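# Stand the pill vial upright on the mat

## Task

Set the pill vial down on the mat so that its open end faces up. The vial must sit entirely on the mat, and no other object may be on the mat. Nothing may be left tipped over. The reference image is called manual.

## Robot and tools

Robot: one arm with a two-finger gripper, on a base that is tilted relative to the table. In the scene frame the base sits at (0, 0, +0.157) m, and the origin is on the table top right under it, with +z up and +y to the left when facing along +x. In the base frame, true up is roughly (-0.213, -0.156, +0.965). All reported hand poses, velocities, targets and camera poses use the base frame. Offsets that you command use the axes of the current Hand target itself. The fingers point along the gripper's +z and open and close along its y. end_effector_position is the point between the finger pads, about 1 cm short of the tips. A camera stand is bolted to the floor next to the table.

execute_actions(actions, cameras): actions is a list of actions, each a table of up to 15 rows, where one row is one 1/30 s control step. A table shorter than 15 rows repeats its last row. The arm is single, so every row is one list of 7 numbers, each in [-1, 1]: dx, dy, dz, rx, ry, rz, opening. The first six are an offset, not a pose: they are measured from the Hand target as it was when that action began, in the Hand target's own axes. Every row counts from that same start, so a row does not add to the row before it, but sending the same offset again in a new action or call moves the target further. Scale: 1.0 is 0.6 m for dx, dy, dz and 180 degrees for the rotation vector rx, ry, rz. opening is absolute: +1 is fully open (0.094 m), -1 is shut. Each action uses 0.5 s. Images come back only when actions is empty or when cameras names them; ["all"] asks for every camera.

move(target, speed, blend, opening_speed, grip_force, blocking, cameras): drives the gripper along a straight path. target is one 7-number row as above, or a list of up to 15 such rows; every row is an offset from the same starting Hand target, in its axes, never from the previous row. speed is the top path speed in m/s, 0.002 to 2.9, default 0.25 (turning is capped at twice that in rad/s); give one value or one per target. blend, in metres, rounds corners of a list; 0 (default) makes the path halt at each target. opening_speed sets how fast the opening changes, per second on the -1 to +1 scale, at least 0.2; use it for gentle closing. grip_force is the per-pad force cap in newtons, 10 to 50 (50 is full and is where each scene begins); it persists, and lower values close slowly. blocking=false returns after about 0.5 s while the motion continues. A path needs at least 0.5 s and is cut short past 10 s. It does not avoid obstacles, and faster moves overshoot more and hit harder. Steer the path around the arm's own base rather than close to it. The result adds a move: line: done means resting within 10 mm and 2 degrees of the target; other words include off_target, moving, held (a check held back a step or the clearance check stopped the path) and fault. limits=paced means the sent pose was clipped; limits=held means steps were withheld. done or off_target says nothing about contact.

wait(seconds, cameras): 0 to 10 s with the last command held; a running move keeps going. stop(cameras): brakes a running move, needing some distance. zoom_image(camera, region): camera is cam_head_left, cam_head_right or cam_wrist; region is [x0, y0, x1, y1] in pixels from the top-left, at most 504 by 504, taken from the newest picture of that camera. show_instructions(): shows the reference image(s). finished_scene(scene): ends scene 1 or 2 for good; the goal must hold without the robot.

Results: the state gives end_effector_position (m) and end_effector_quat_wxyz in the base frame, which may be a few cm off. Hand target is the last commanded pose after clipping, and the base for your next offsets. The gripper often stops a little short of it; waiting won't fix that, but any new action (even all zeros) reasserts it, and you can add the remaining gap as an offset. Orientation commands are clipped to 40 degrees from the measured orientation each step. Tool commands shows the present gripper command; to keep the gripper as it is, resend that value, since 0 means half open. grip_measured uses the opening scale; empty it reads up to ~2.5 mm wide, and on a held hard part it reads below the part's width. To release, command well above grip_measured. Joint velocities may be omitted when all read within noise. Joint torques follow Joint positions order; positive means toward a larger joint number, and numbers 1 to 3 wrap at ±28 N m. Joint ranges (rad): waist -2.618 to 3.054, shoulder 0.000 to 3.142, elbow 0.000 to 3.142 (straight at 2.901), wrist pitch -1.571 to 1.571, wrist yaw -1.571 to 1.571, wrist roll -2.094 to 2.094. Step readings list some intermediate positions for execute_actions only.

Cameras: cam_head_left, cam_head_right (fixed, on one bar) and cam_wrist, each 896x504, with calibration in the base frame; fixed ones may be off by a couple of degrees and millimetres.

Cautions: do not drop the held object, release it while it moves, slam or push hard, or let anything fall off the table or tip over. A blocked arm keeps pressing; command back past the gripper to relieve it. Holding loads or stretching the arm heats motors: MOTOR HOT at 75 °C, a fold-up fault at 90 °C, collapse at 100 °C. Loose objects may get small random nudges.

Each tool is called after "Request:" as name(argument=value, ...), one argument or row to a line, values as JSON.

Reference images:

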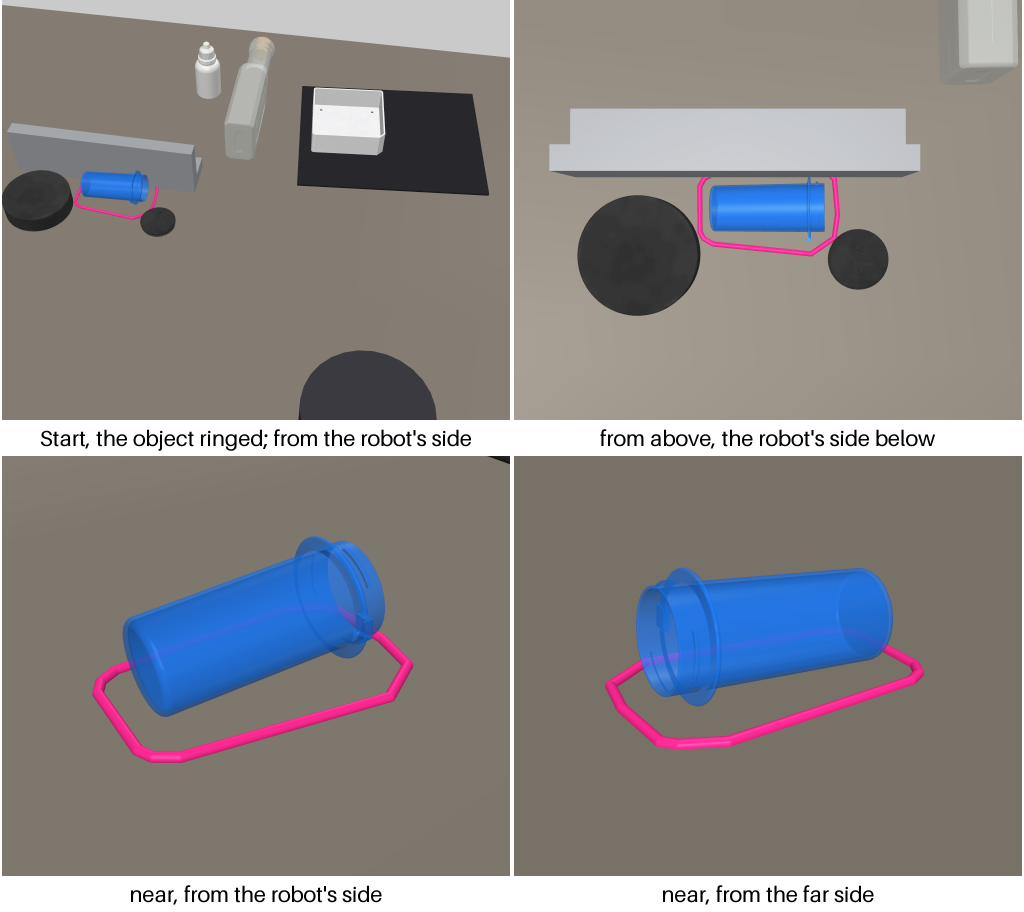

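## Session

Request:
execute_actions(
  actions=[],
)

Scene clock: 0.00 s.
end_effector_position=(+0.1737, +0.3907, +0.2727) grip_measured=+1.000 end_effector_quat_wxyz=(+0.408, -0.049, +0.911, +0.021)
Joint positions: [1.463 2.012 2.196 -1.522 0.817 1.255 0.094]
Joint velocities: within noise
Joint torques (N m): no reading
Heat: 31 °C.
Hand target: +0.1743, +0.3895, +0.2764; +0.414, -0.048, +0.909, +0.021
Tool commands: gripper/opening=+1.0

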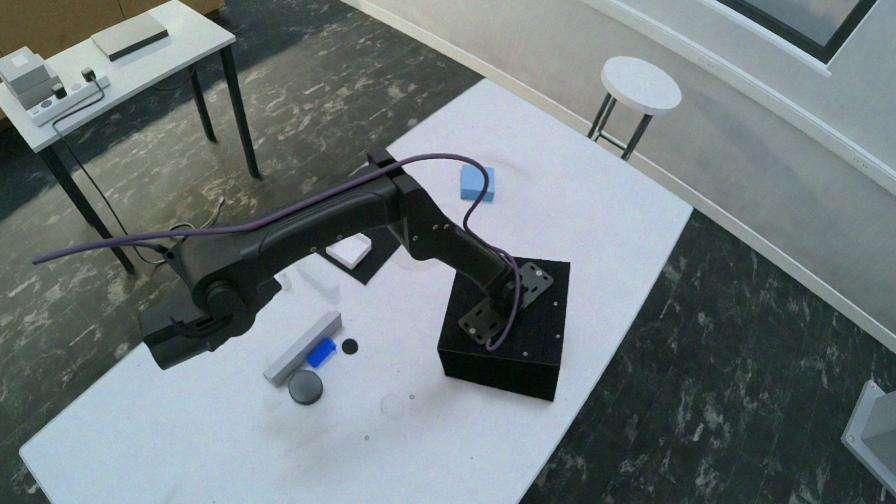

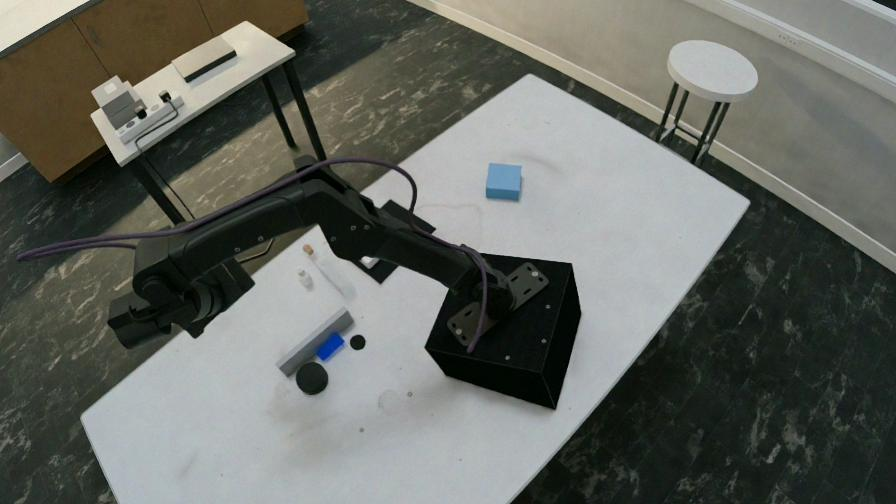

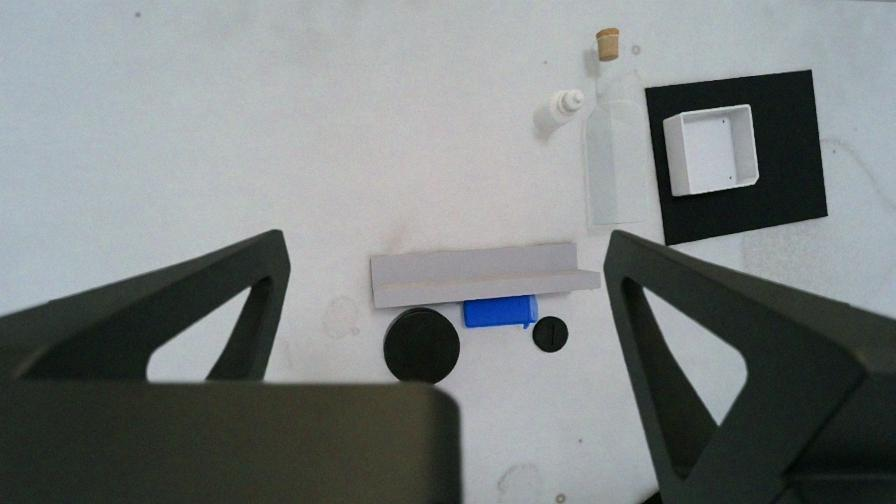

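Request:
zoom_image(
  camera="cam_head_right",
  region=[250, 200, 450, 400],
)

Request:
zoom_image(
  camera="cam_wrist",
  region=[360, 0, 860, 400],
)

Request:
zoom_image(
  camera="cam_head_left",
  region=[230, 200, 430, 400],
)

Scaled by 2.520 from the camera's 896x504 image, which has a finer 1280x720 frame.

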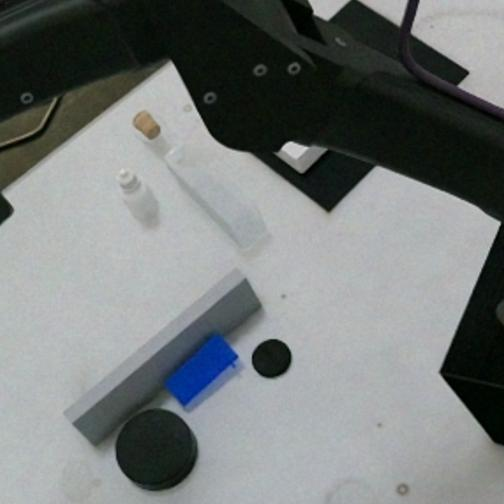

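Scaled by 1.008 from the camera's 896x504 image, which has a finer 1280x720 frame.

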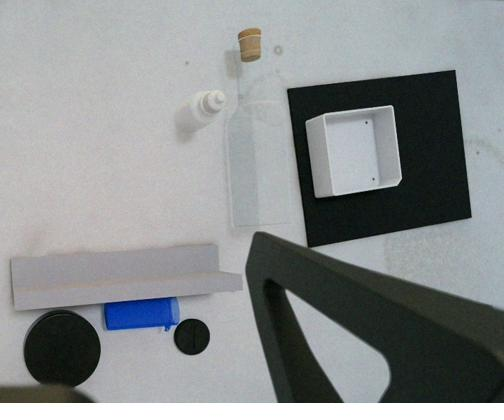

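Scaled by 2.520 from the camera's 896x504 image, which has a finer 1280x720 frame.

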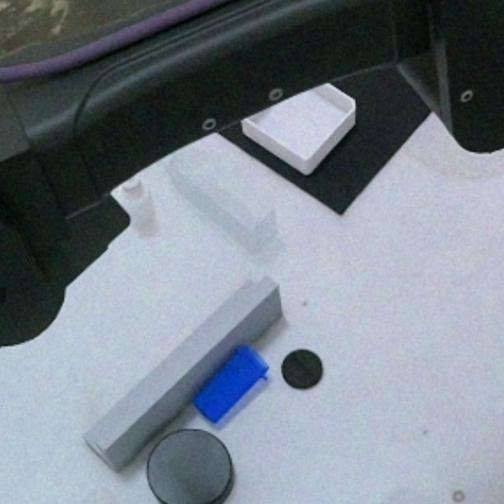

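Request:
zoom_image(
  camera="cam_wrist",
  region=[365, 230, 605, 390],
)

Request:
zoom_image(
  camera="cam_head_right",
  region=[265, 295, 385, 405],
)

Scaled by 2.100 from the camera's 896x504 image, which has a finer 1280x720 frame.

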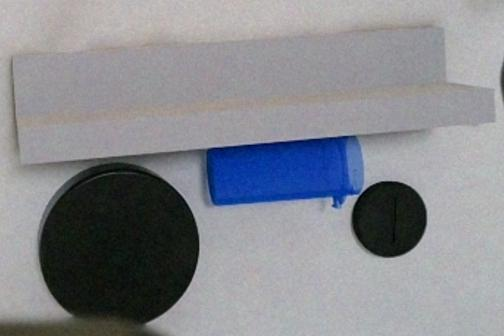

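Scaled by 4.200 from the camera's 896x504 image, which has a finer 1280x720 frame.

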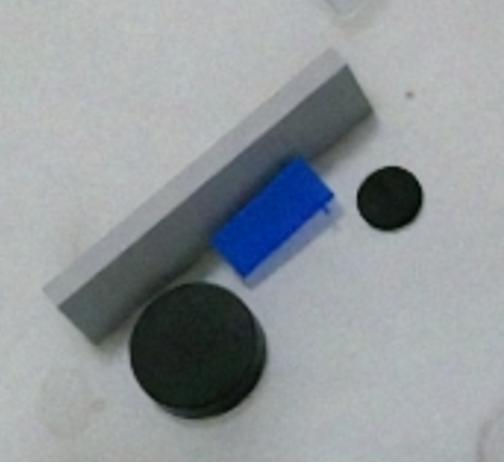

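Request:
move(
  target=[0.0535, -0.5628, 0.3991, -0.0544, 0.195, -0.0273, 0.1],
  speed=0.3,
  cameras=["all"],
)

Scene clock: 109.70 s.
end_effector_position=(+0.3675, +0.0674, +0.1001) grip_measured=+0.101 end_effector_quat_wxyz=(+0.128, -0.120, +0.983, +0.059)
Joint positions: [0.122 1.723 1.33 -0.919 -0.117 -0.104 0.052]
Joint torques (N m): [-0.79 -7.28 8.43 -0.05 -0.12 -0.05]
Heat: 40 °C.
Hand target: +0.3685, +0.0700, +0.0956; +0.117, -0.125, +0.983, +0.064
Off the commanded pose: 0.005 m, 2 deg.
move: done
camera_calibration:
cam_wrist: T_world_to_cam=[[0.254686, -0.964288, -0.0726937, -0.0215423], [-0.903564, -0.264082, 0.33739, 0.322406], [-0.344538, -0.0202449, -0.938554, 0.348676], [0, 0, 0, 1]] pos_world=[0.416934, 0.0714277, 0.216909]

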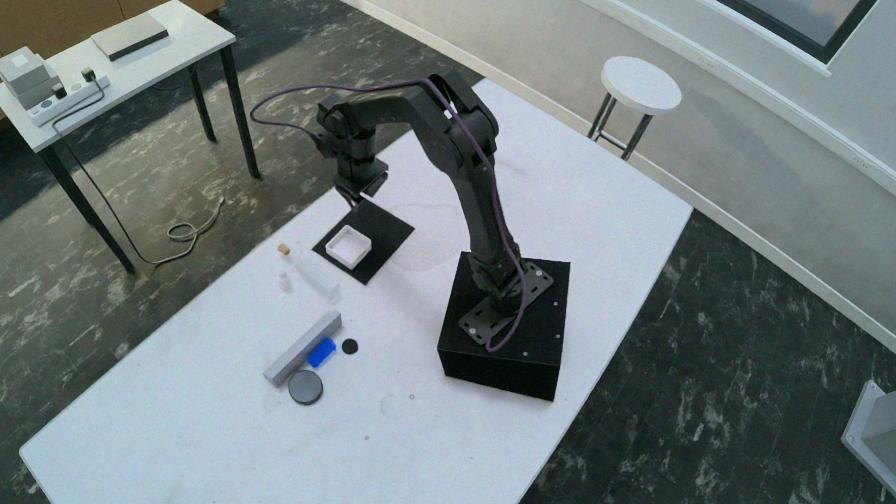

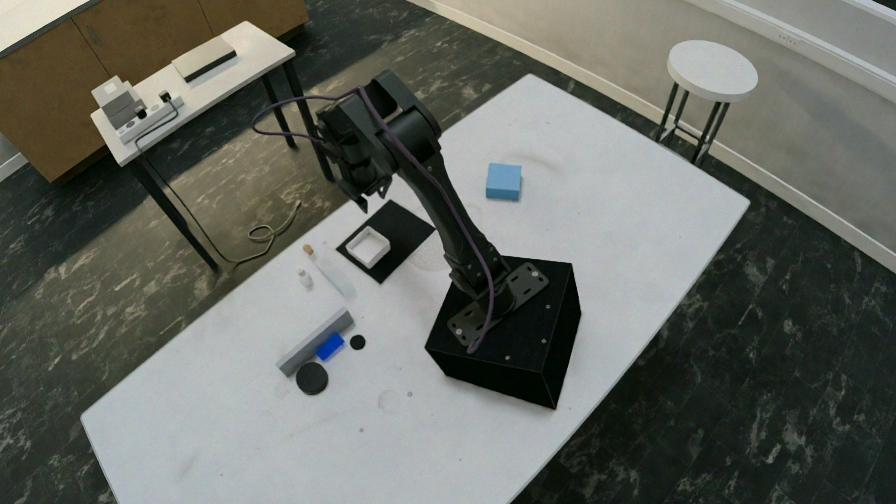

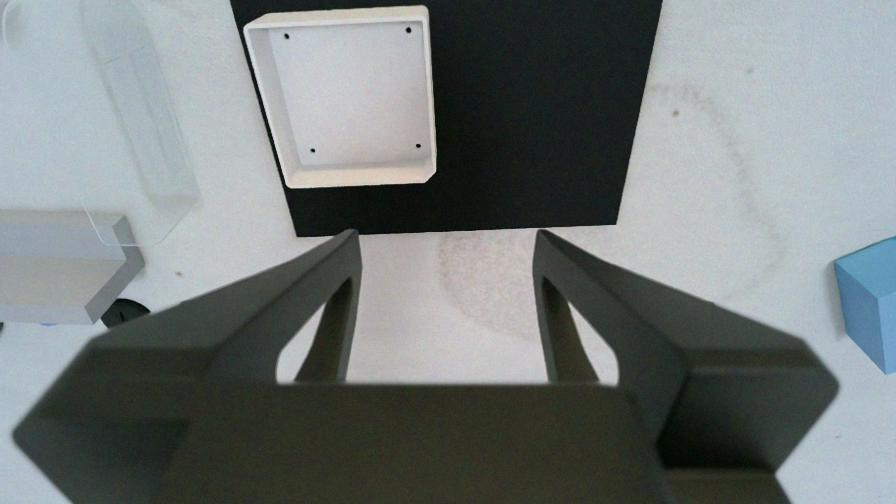

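Request:
zoom_image(
  camera="cam_head_left",
  region=[300, 180, 420, 300],
)

Request:
zoom_image(
  camera="cam_head_right",
  region=[330, 180, 450, 300],
)

Scaled by 4.200 from the camera's 896x504 image, which has a finer 1280x720 frame.

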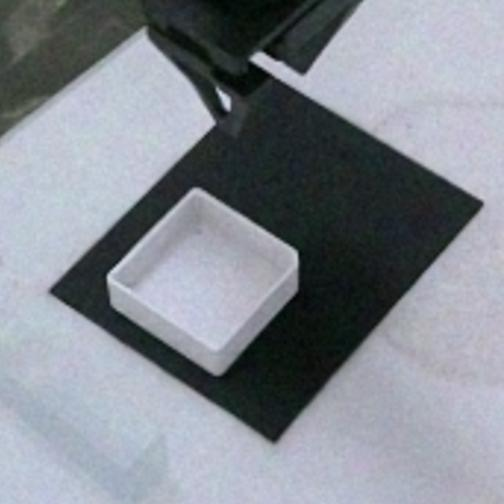

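Scaled by 4.200 from the camera's 896x504 image, which has a finer 1280x720 frame.

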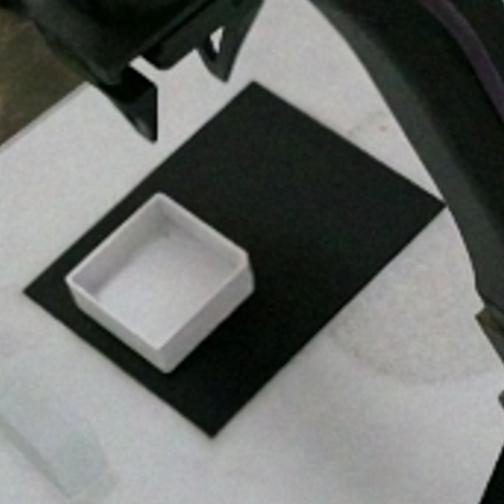

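Request:
move(
  target=[-0.0118, 0.0013, 0.1667, 0, 0, -0.0133, 0.1],
  speed=0.2,
  cameras=["cam_wrist", "cam_head_left"],
)

Scene clock: 127.13 s.
end_effector_position=(+0.3970, +0.0853, +0.0118) grip_measured=+0.101 end_effector_quat_wxyz=(+0.126, -0.138, +0.980, +0.061)
Joint positions: [0.157 1.944 1.247 -0.618 -0.117 -0.108 0.052]
Joint torques (N m): [-0.53 -8.39 5.56 0.28 -0.02 -0.14]
Heat: 37 °C.
Hand target: +0.3962, +0.0881, +0.0009; +0.118, -0.145, +0.980, +0.062
Off the commanded pose: 0.011 m, 1 deg.
move: off_target
camera_calibration:
cam_wrist: T_world_to_cam=[[0.291403, -0.953844, -0.0725648, -0.0337204], [-0.891782, -0.298324, 0.340187, 0.381732], [-0.346133, -0.0344196, -0.937554, 0.278288], [0, 0, 0, 1]] pos_world=[0.446573, 0.0912943, 0.128602]
Images, in order (width x height): cam_head_left 896x504, cam_wrist 896x504.

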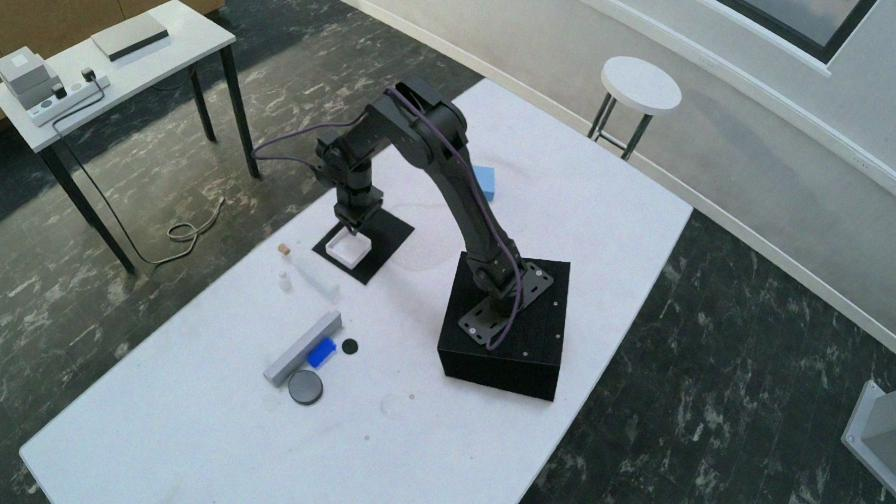

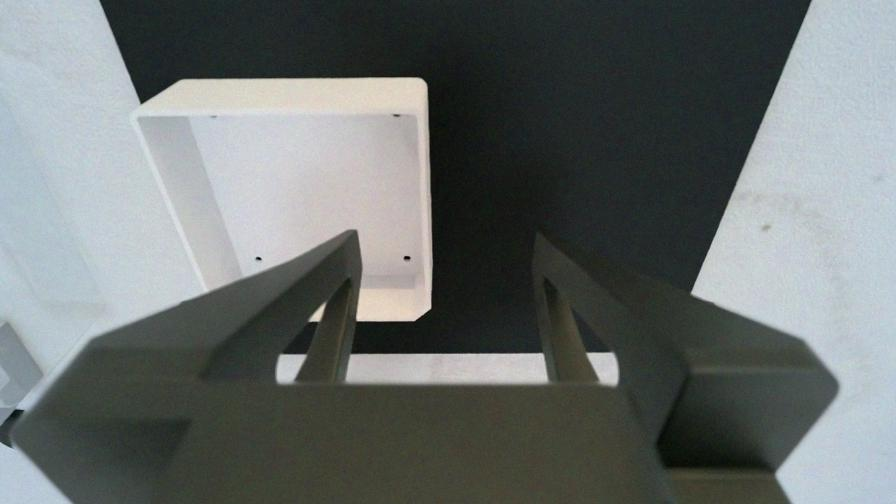

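Request:
move(
  target=[-0.0143, 0.0086, 0.03, 0, 0, 0, 0.1],
  speed=0.08,
  cameras=["all"],
)

Scene clock: 142.80 s.
end_effector_position=(+0.4013, +0.0949, -0.0062) grip_measured=+0.101 end_effector_quat_wxyz=(+0.119, -0.147, +0.980, +0.063)
Joint positions: [0.179 2.005 1.259 -0.58 -0.117 -0.104 0.052]
Joint torques (N m): [-0.58 -8.25 6.86 0.27 0.05 0.06]
Heat: 36 °C.
Hand target: +0.4064, +0.0980, -0.0140; +0.118, -0.145, +0.980, +0.062
Off the commanded pose: 0.010 m, 0 deg.
move: done
camera_calibration:
cam_wrist: T_world_to_cam=[[0.30703, -0.948726, -0.0751709, -0.0339548], [-0.882342, -0.313366, 0.351106, 0.39225], [-0.356659, -0.0414737, -0.933313, 0.268135], [0, 0, 0, 1]] pos_world=[0.452156, 0.101824, 0.109981]

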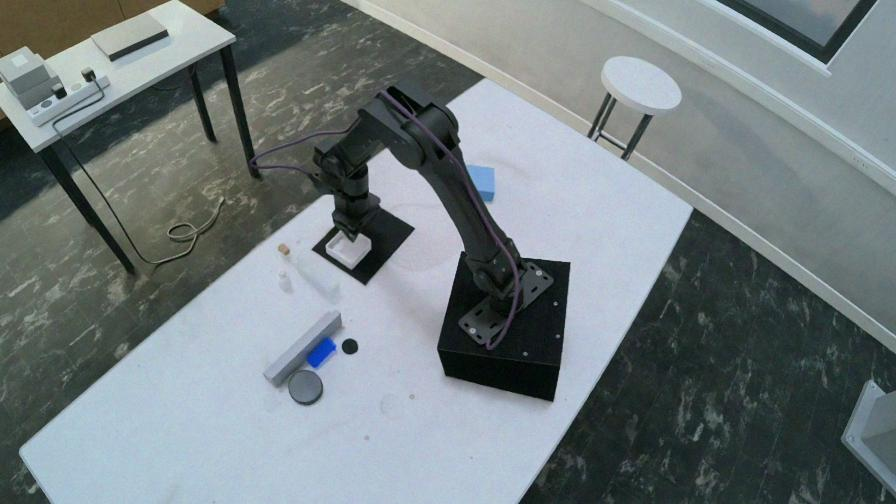

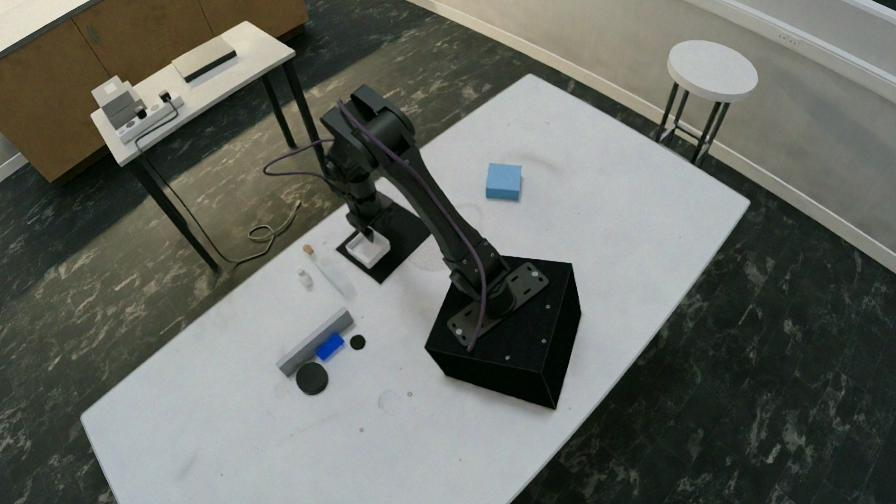

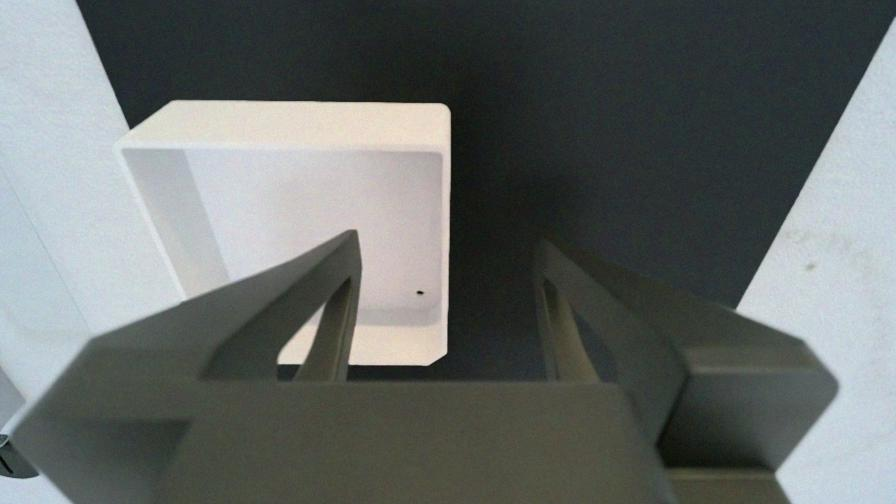

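Request:
move(
  target=[0, 0, -0.008, 0, 0, 0, -1],
  speed=0.1,
  opening_speed=0.8,
  cameras=["cam_wrist"],
)

Scene clock: 153.47 s.
end_effector_position=(+0.4013, +0.0949, -0.0062) grip_measured=-0.959 end_effector_quat_wxyz=(+0.119, -0.146, +0.980, +0.063)
Joint positions: [0.179 2.005 1.259 -0.58 -0.117 -0.104 0.002]
Joint torques (N m): [-0.53 -9.21 7.15 0.09 0 0.03]
Heat: 35 °C.
Hand target: +0.4054, +0.0973, -0.0094; +0.118, -0.145, +0.980, +0.062
Off the commanded pose: 0.006 m, 0 deg.
move: done
camera_calibration:
cam_wrist: T_world_to_cam=[[0.306673, -0.948834, -0.0752634, -0.0337807], [-0.882428, -0.313065, 0.351156, 0.392288], [-0.356752, -0.0412757, -0.933287, 0.268061], [0, 0, 0, 1]] pos_world=[0.452157, 0.101824, 0.109881]
Images, in order (width x height): cam_wrist 896x504.

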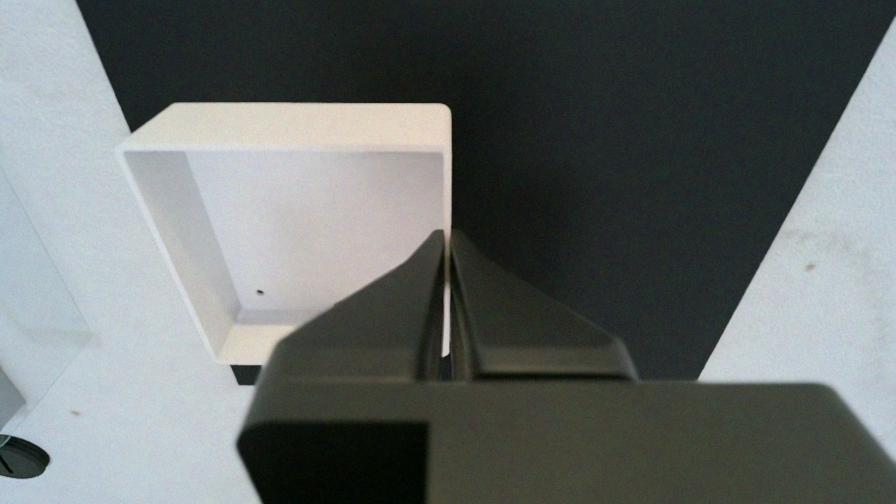

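Request:
move(
  target=[
    [0, 0, -0.1167, 0, 0, 0, -1],
    [0.0727, -0.3728, -0.1167, 0, 0, 0, -1],
  ],
  speed=[0.15, 0.25],
  blend=[0.02, 0],
  cameras=["all"],
)

Scene clock: 160.70 s.
end_effector_position=(+0.4160, -0.1415, +0.0377) grip_measured=-0.960 end_effector_quat_wxyz=(+0.128, -0.141, +0.981, +0.047)
Joint positions: [-0.418 2.097 1.591 -0.894 -0.215 -0.685 0.002]
Joint torques (N m): [-2.03 -8.69 8.42 -0.06 -0.15 -0.07]
Heat: 35 °C.
Hand target: +0.4169, -0.1379, +0.0278; +0.118, -0.145, +0.980, +0.062
Off the commanded pose: 0.010 m, 2 deg.
move: done
camera_calibration:
cam_wrist: T_world_to_cam=[[0.29274, -0.955221, -0.0430843, -0.255496], [-0.894382, -0.289475, 0.341006, 0.324556], [-0.338208, -0.0612921, -0.939073, 0.294174], [0, 0, 0, 1]] pos_world=[0.464562, -0.132073, 0.154568]

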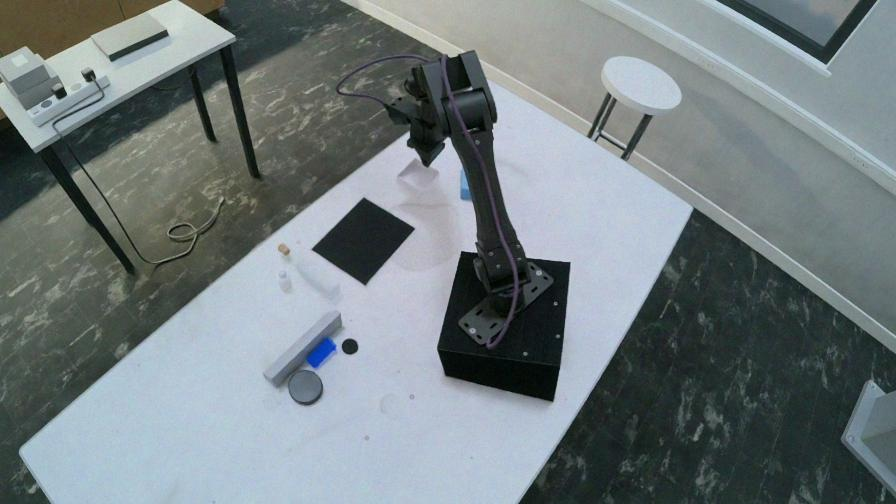

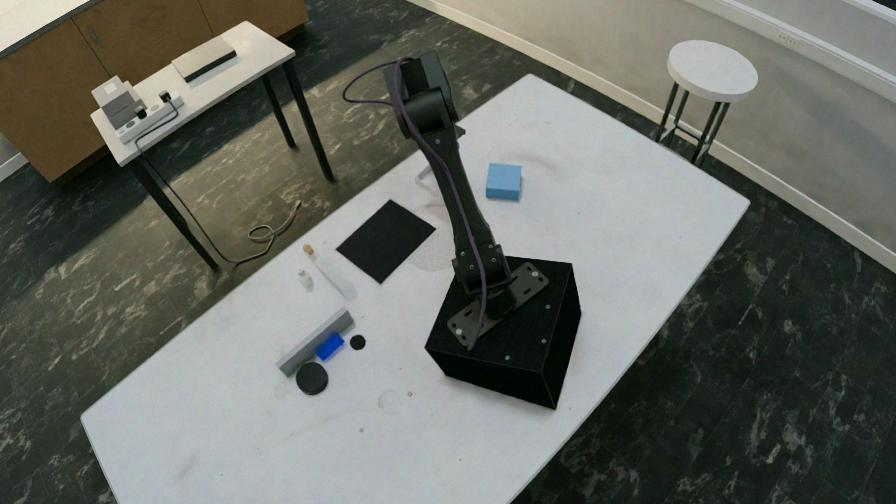

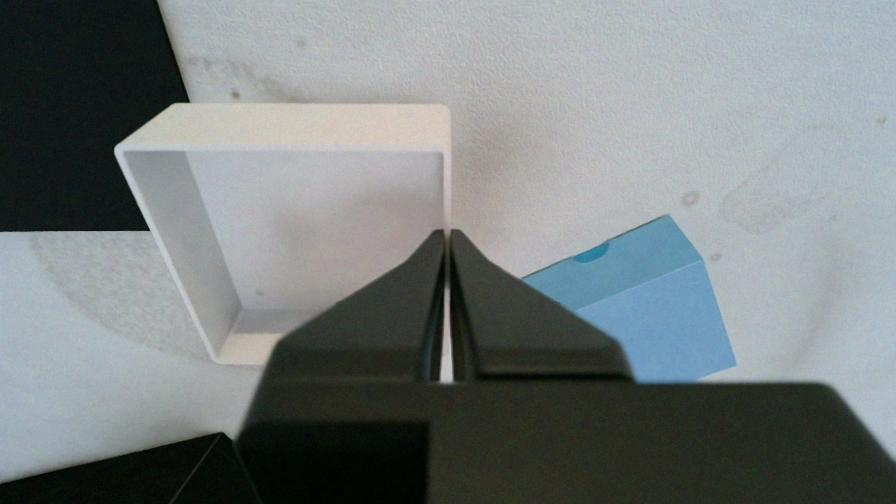

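Request:
move(
  target=[0, 0, 0.117, 0, 0, 0, -1],
  speed=0.12,
  cameras=["cam_wrist", "cam_head_left"],
)

Scene clock: 172.33 s.
end_effector_position=(+0.4338, -0.1327, -0.0243) grip_measured=-0.960 end_effector_quat_wxyz=(+0.127, -0.147, +0.980, +0.050)
Joint positions: [-0.384 2.233 1.549 -0.716 -0.215 -0.664 0.002]
Joint torques (N m): [-1.89 -9.58 5.48 0.29 -0.08 0.06]
Heat: 36 °C.
Hand target: +0.4319, -0.1269, -0.0398; +0.118, -0.145, +0.980, +0.062
Off the commanded pose: 0.017 m, 2 deg.
move: off_target
camera_calibration:
cam_wrist: T_world_to_cam=[[0.306169, -0.950771, -0.0479158, -0.260455], [-0.889681, -0.303679, 0.340949, 0.36019], [-0.338715, -0.061758, -0.93886, 0.242805], [0, 0, 0, 1]] pos_world=[0.482439, -0.123255, 0.0926736]
Images, in order (width x height): cam_head_left 896x504, cam_wrist 896x504.

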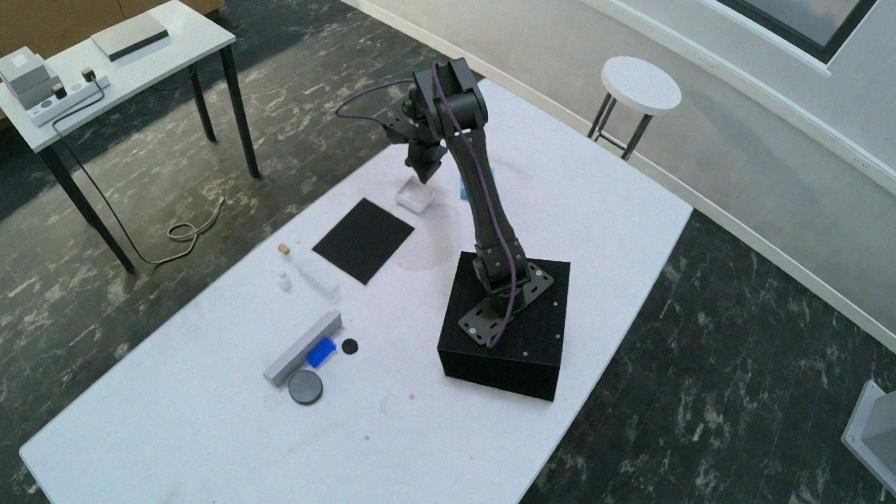

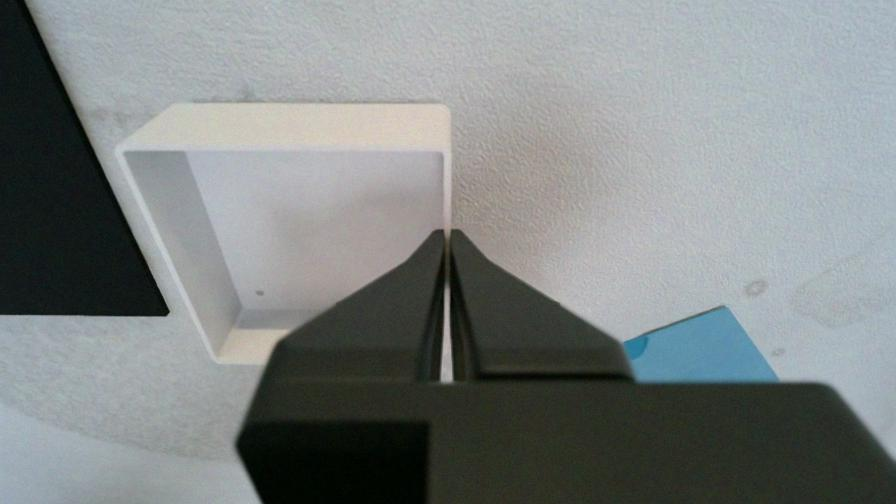

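Request:
move(
  target=[0, 0, 0.02, 0, 0, 0, -1],
  speed=0.06,
  cameras=["cam_wrist", "cam_head_left"],
)

Request:
zoom_image(
  camera="cam_head_left",
  region=[370, 140, 470, 240],
)

Scene clock: 179.77 s.
end_effector_position=(+0.4389, -0.1321, -0.0325) grip_measured=-0.960 end_effector_quat_wxyz=(+0.131, -0.148, +0.979, +0.048)
Joint positions: [-0.379 2.255 1.549 -0.683 -0.215 -0.658 0.002]
Joint torques (N m): [-1.85 -9.32 4.85 0.32 -0.04 0.08]
Heat: 36 °C.
Hand target: +0.4344, -0.1250, -0.0515; +0.118, -0.145, +0.980, +0.062
Off the commanded pose: 0.021 m, 2 deg.
move: off_target
camera_calibration:
cam_wrist: T_world_to_cam=[[0.306019, -0.951063, -0.0427937, -0.26159], [-0.892931, -0.302323, 0.333578, 0.369043], [-0.330191, -0.0638693, -0.941751, 0.23274], [0, 0, 0, 1]] pos_world=[0.486431, -0.122353, 0.0848842]
Images, in order (width x height): cam_head_left 896x504, cam_wrist 896x504.

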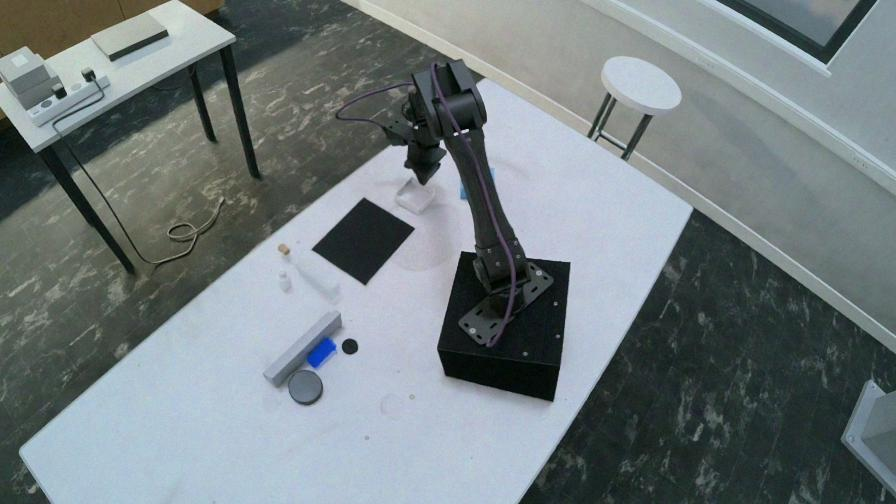

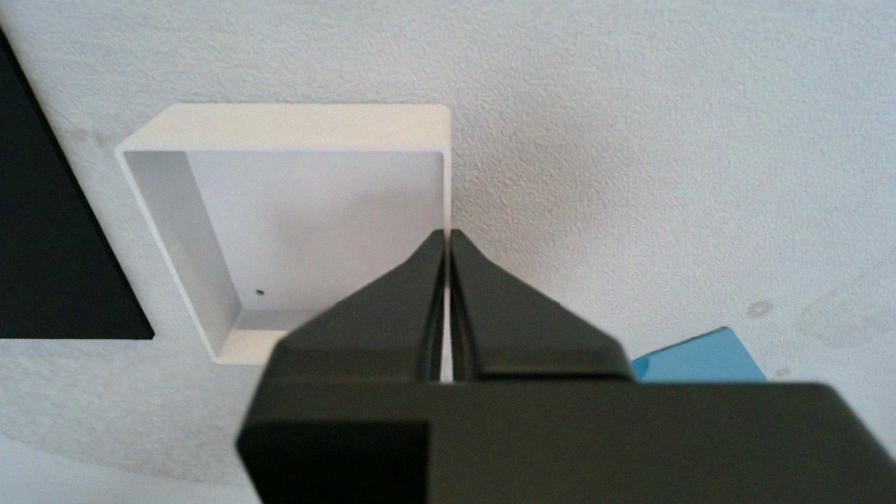

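Scaled by 5.040 from the camera's 896x504 image, which has a finer 1280x720 frame.

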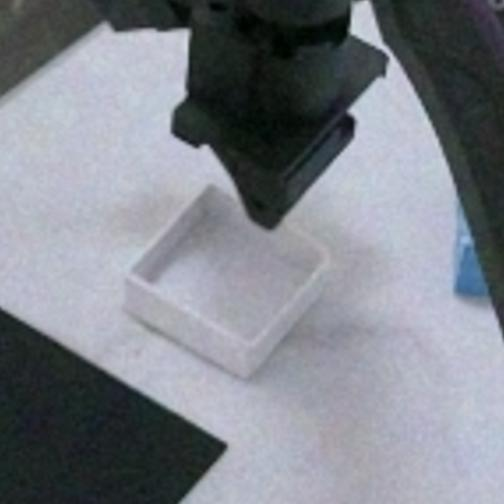

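Request:
move(
  target=[0, 0, 0.02, 0, 0, 0, -1],
  speed=0.05,
  cameras=["cam_wrist"],
)

Scene clock: 196.80 s.
end_effector_position=(+0.4412, -0.1325, -0.0348) grip_measured=-0.960 end_effector_quat_wxyz=(+0.134, -0.147, +0.979, +0.047)
Joint positions: [-0.378 2.262 1.549 -0.669 -0.215 -0.655 0.002]
Joint torques (N m): [-1.59 -7.88 4.59 0.53 -0.08 0.1]
Heat: 36 °C.
Hand target: +0.4369, -0.1232, -0.0630; +0.118, -0.145, +0.980, +0.062
Off the commanded pose: 0.030 m, 3 deg.
move: off_target
camera_calibration:
cam_wrist: T_world_to_cam=[[0.304254, -0.951786, -0.0391378, -0.261985], [-0.895654, -0.299819, 0.328499, 0.373133], [-0.324396, -0.0648935, -0.943693, 0.228484], [0, 0, 0, 1]] pos_world=[0.488027, -0.122655, 0.0827912]
Images, in order (width x height): cam_wrist 896x504.

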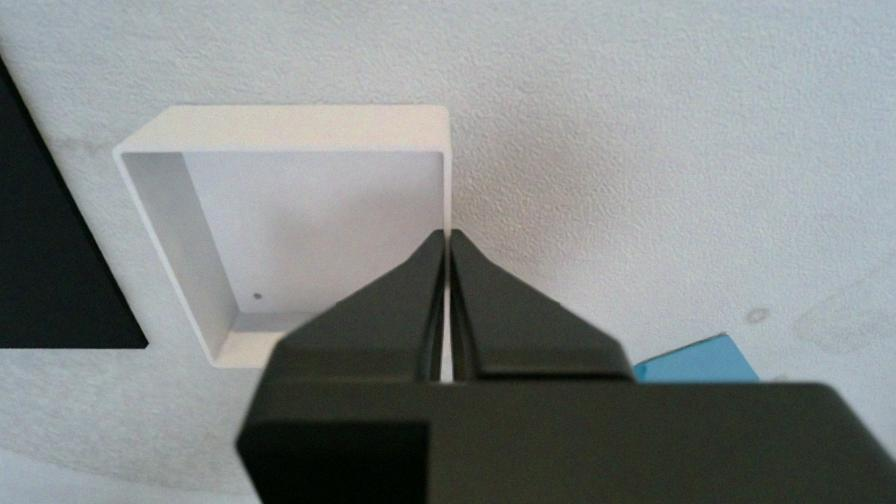

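Request:
move(
  target=[
    [0, 0, -0.02, 0, 0, 0, -1],
    [0, 0, -0.02, 0, 0, 0, 0.0],
    [0, 0, -0.2, 0, 0, 0, 0.0],
  ],
  speed=[0.05, 0.05, 0.2],
  opening_speed=1.0,
  cameras=["all"],
)

Scene clock: 204.10 s.
end_effector_position=(+0.4119, -0.1394, +0.0418) grip_measured=-0.001 end_effector_quat_wxyz=(+0.108, -0.145, +0.982, +0.060)
Joint positions: [-0.418 2.121 1.652 -0.981 -0.218 -0.7 0.047]
Joint torques (N m): [-3.17 -13.81 7.21 -0.15 -0.12 -0.08]
Heat: 36 °C.
Hand target: +0.4114, -0.1419, +0.0527; +0.118, -0.145, +0.980, +0.062
Off the commanded pose: 0.011 m, 1 deg.
move: off_target; target 2's new opening was sent with the hand 0.019 m and 3 deg from that target
camera_calibration:
cam_wrist: T_world_to_cam=[[0.303565, -0.949886, -0.0745998, -0.254616], [-0.875085, -0.308919, 0.372553, 0.308058], [-0.376928, -0.047813, -0.925008, 0.314153], [0, 0, 0, 1]] pos_world=[0.465283, -0.131671, 0.156831]

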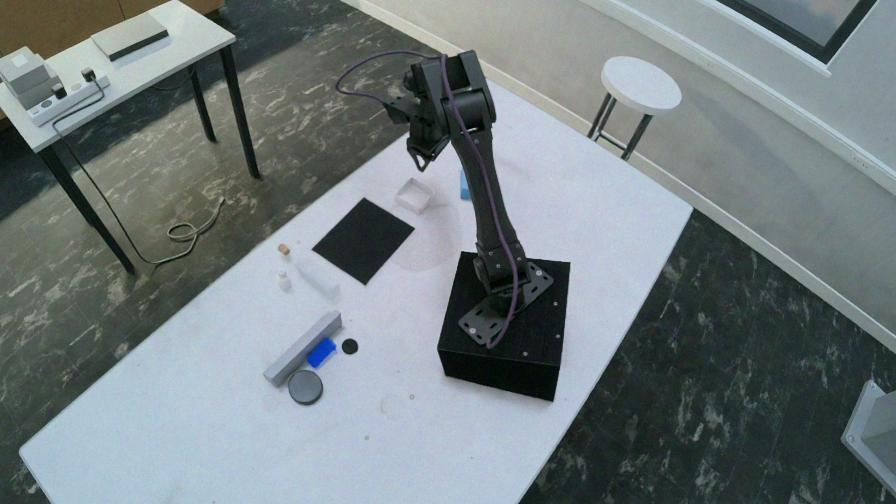

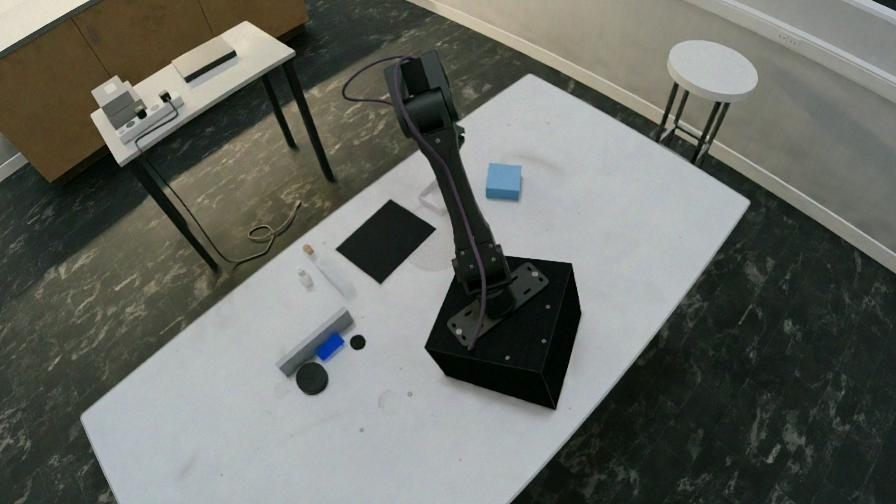

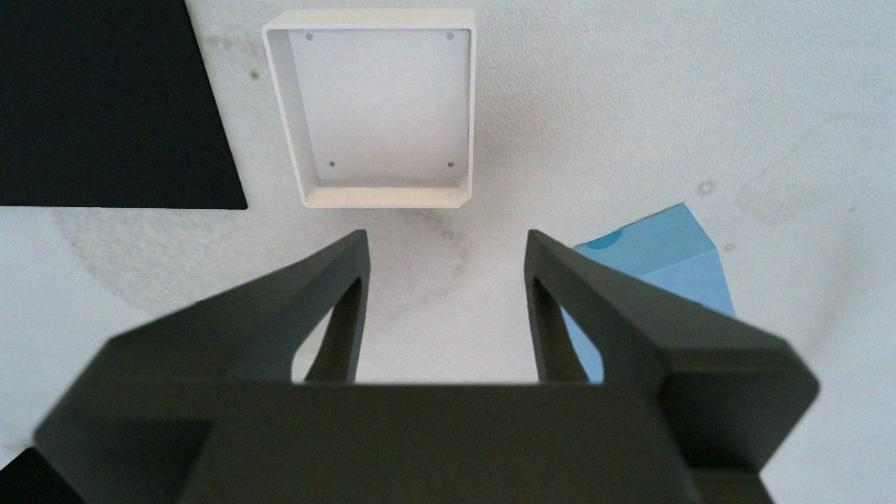

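Request:
move(
  target=[0.15, 0.8369, -0.0617, 0, 0, 0.0333, 1.0],
  speed=0.35,
  cameras=["all"],
)

Scene clock: 218.30 s.
end_effector_position=(+0.1663, +0.3050, +0.1136) grip_measured=+0.999 end_effector_quat_wxyz=(+0.115, -0.099, +0.985, +0.083)
Joint positions: [1.125 1.615 1.264 -0.958 0.109 0.911 0.094]
Joint torques (N m): [0.68 -6.45 8.66 0 0.16 0.08]
Heat: 37 °C.
Hand target: +0.1695, +0.3051, +0.1100; +0.114, -0.094, +0.987, +0.068
Off the commanded pose: 0.005 m, 2 deg.
move: done
camera_calibration:
cam_wrist: T_world_to_cam=[[0.218159, -0.967475, -0.128058, 0.273101], [-0.89993, -0.250196, 0.35711, 0.191738], [-0.377535, 0.0373368, -0.925242, 0.283299], [0, 0, 0, 1]] pos_world=[0.219927, 0.301613, 0.228621]

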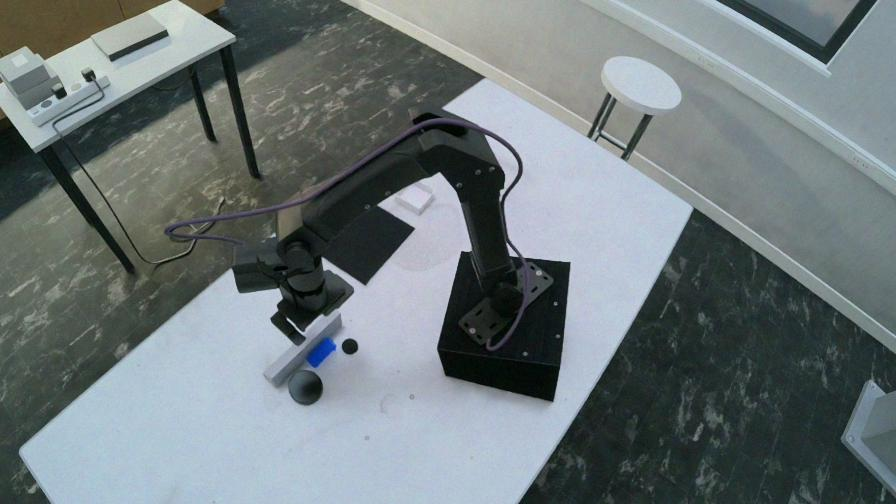

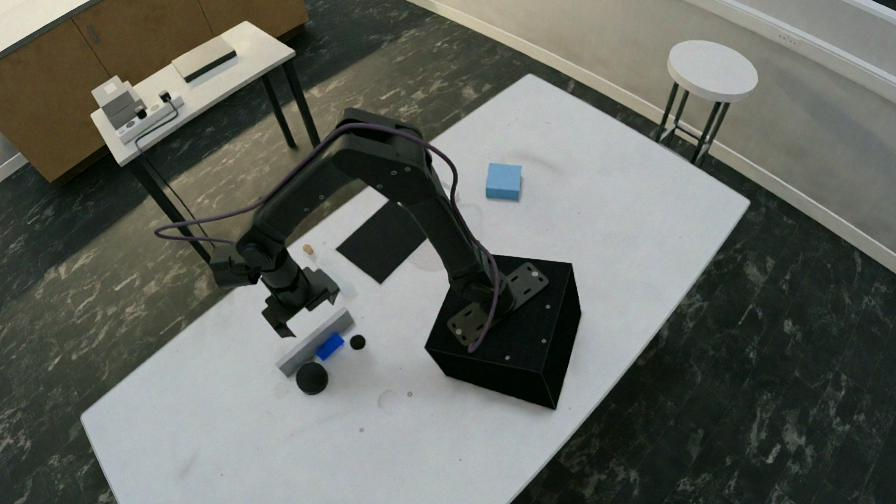

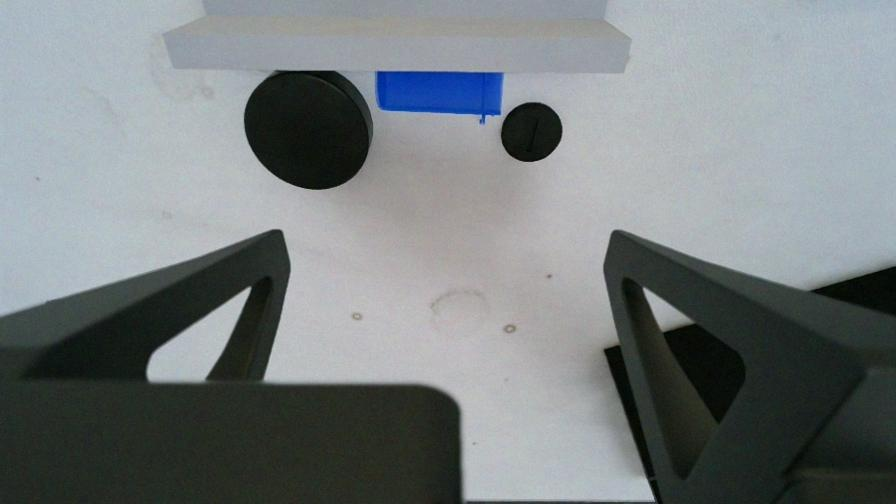

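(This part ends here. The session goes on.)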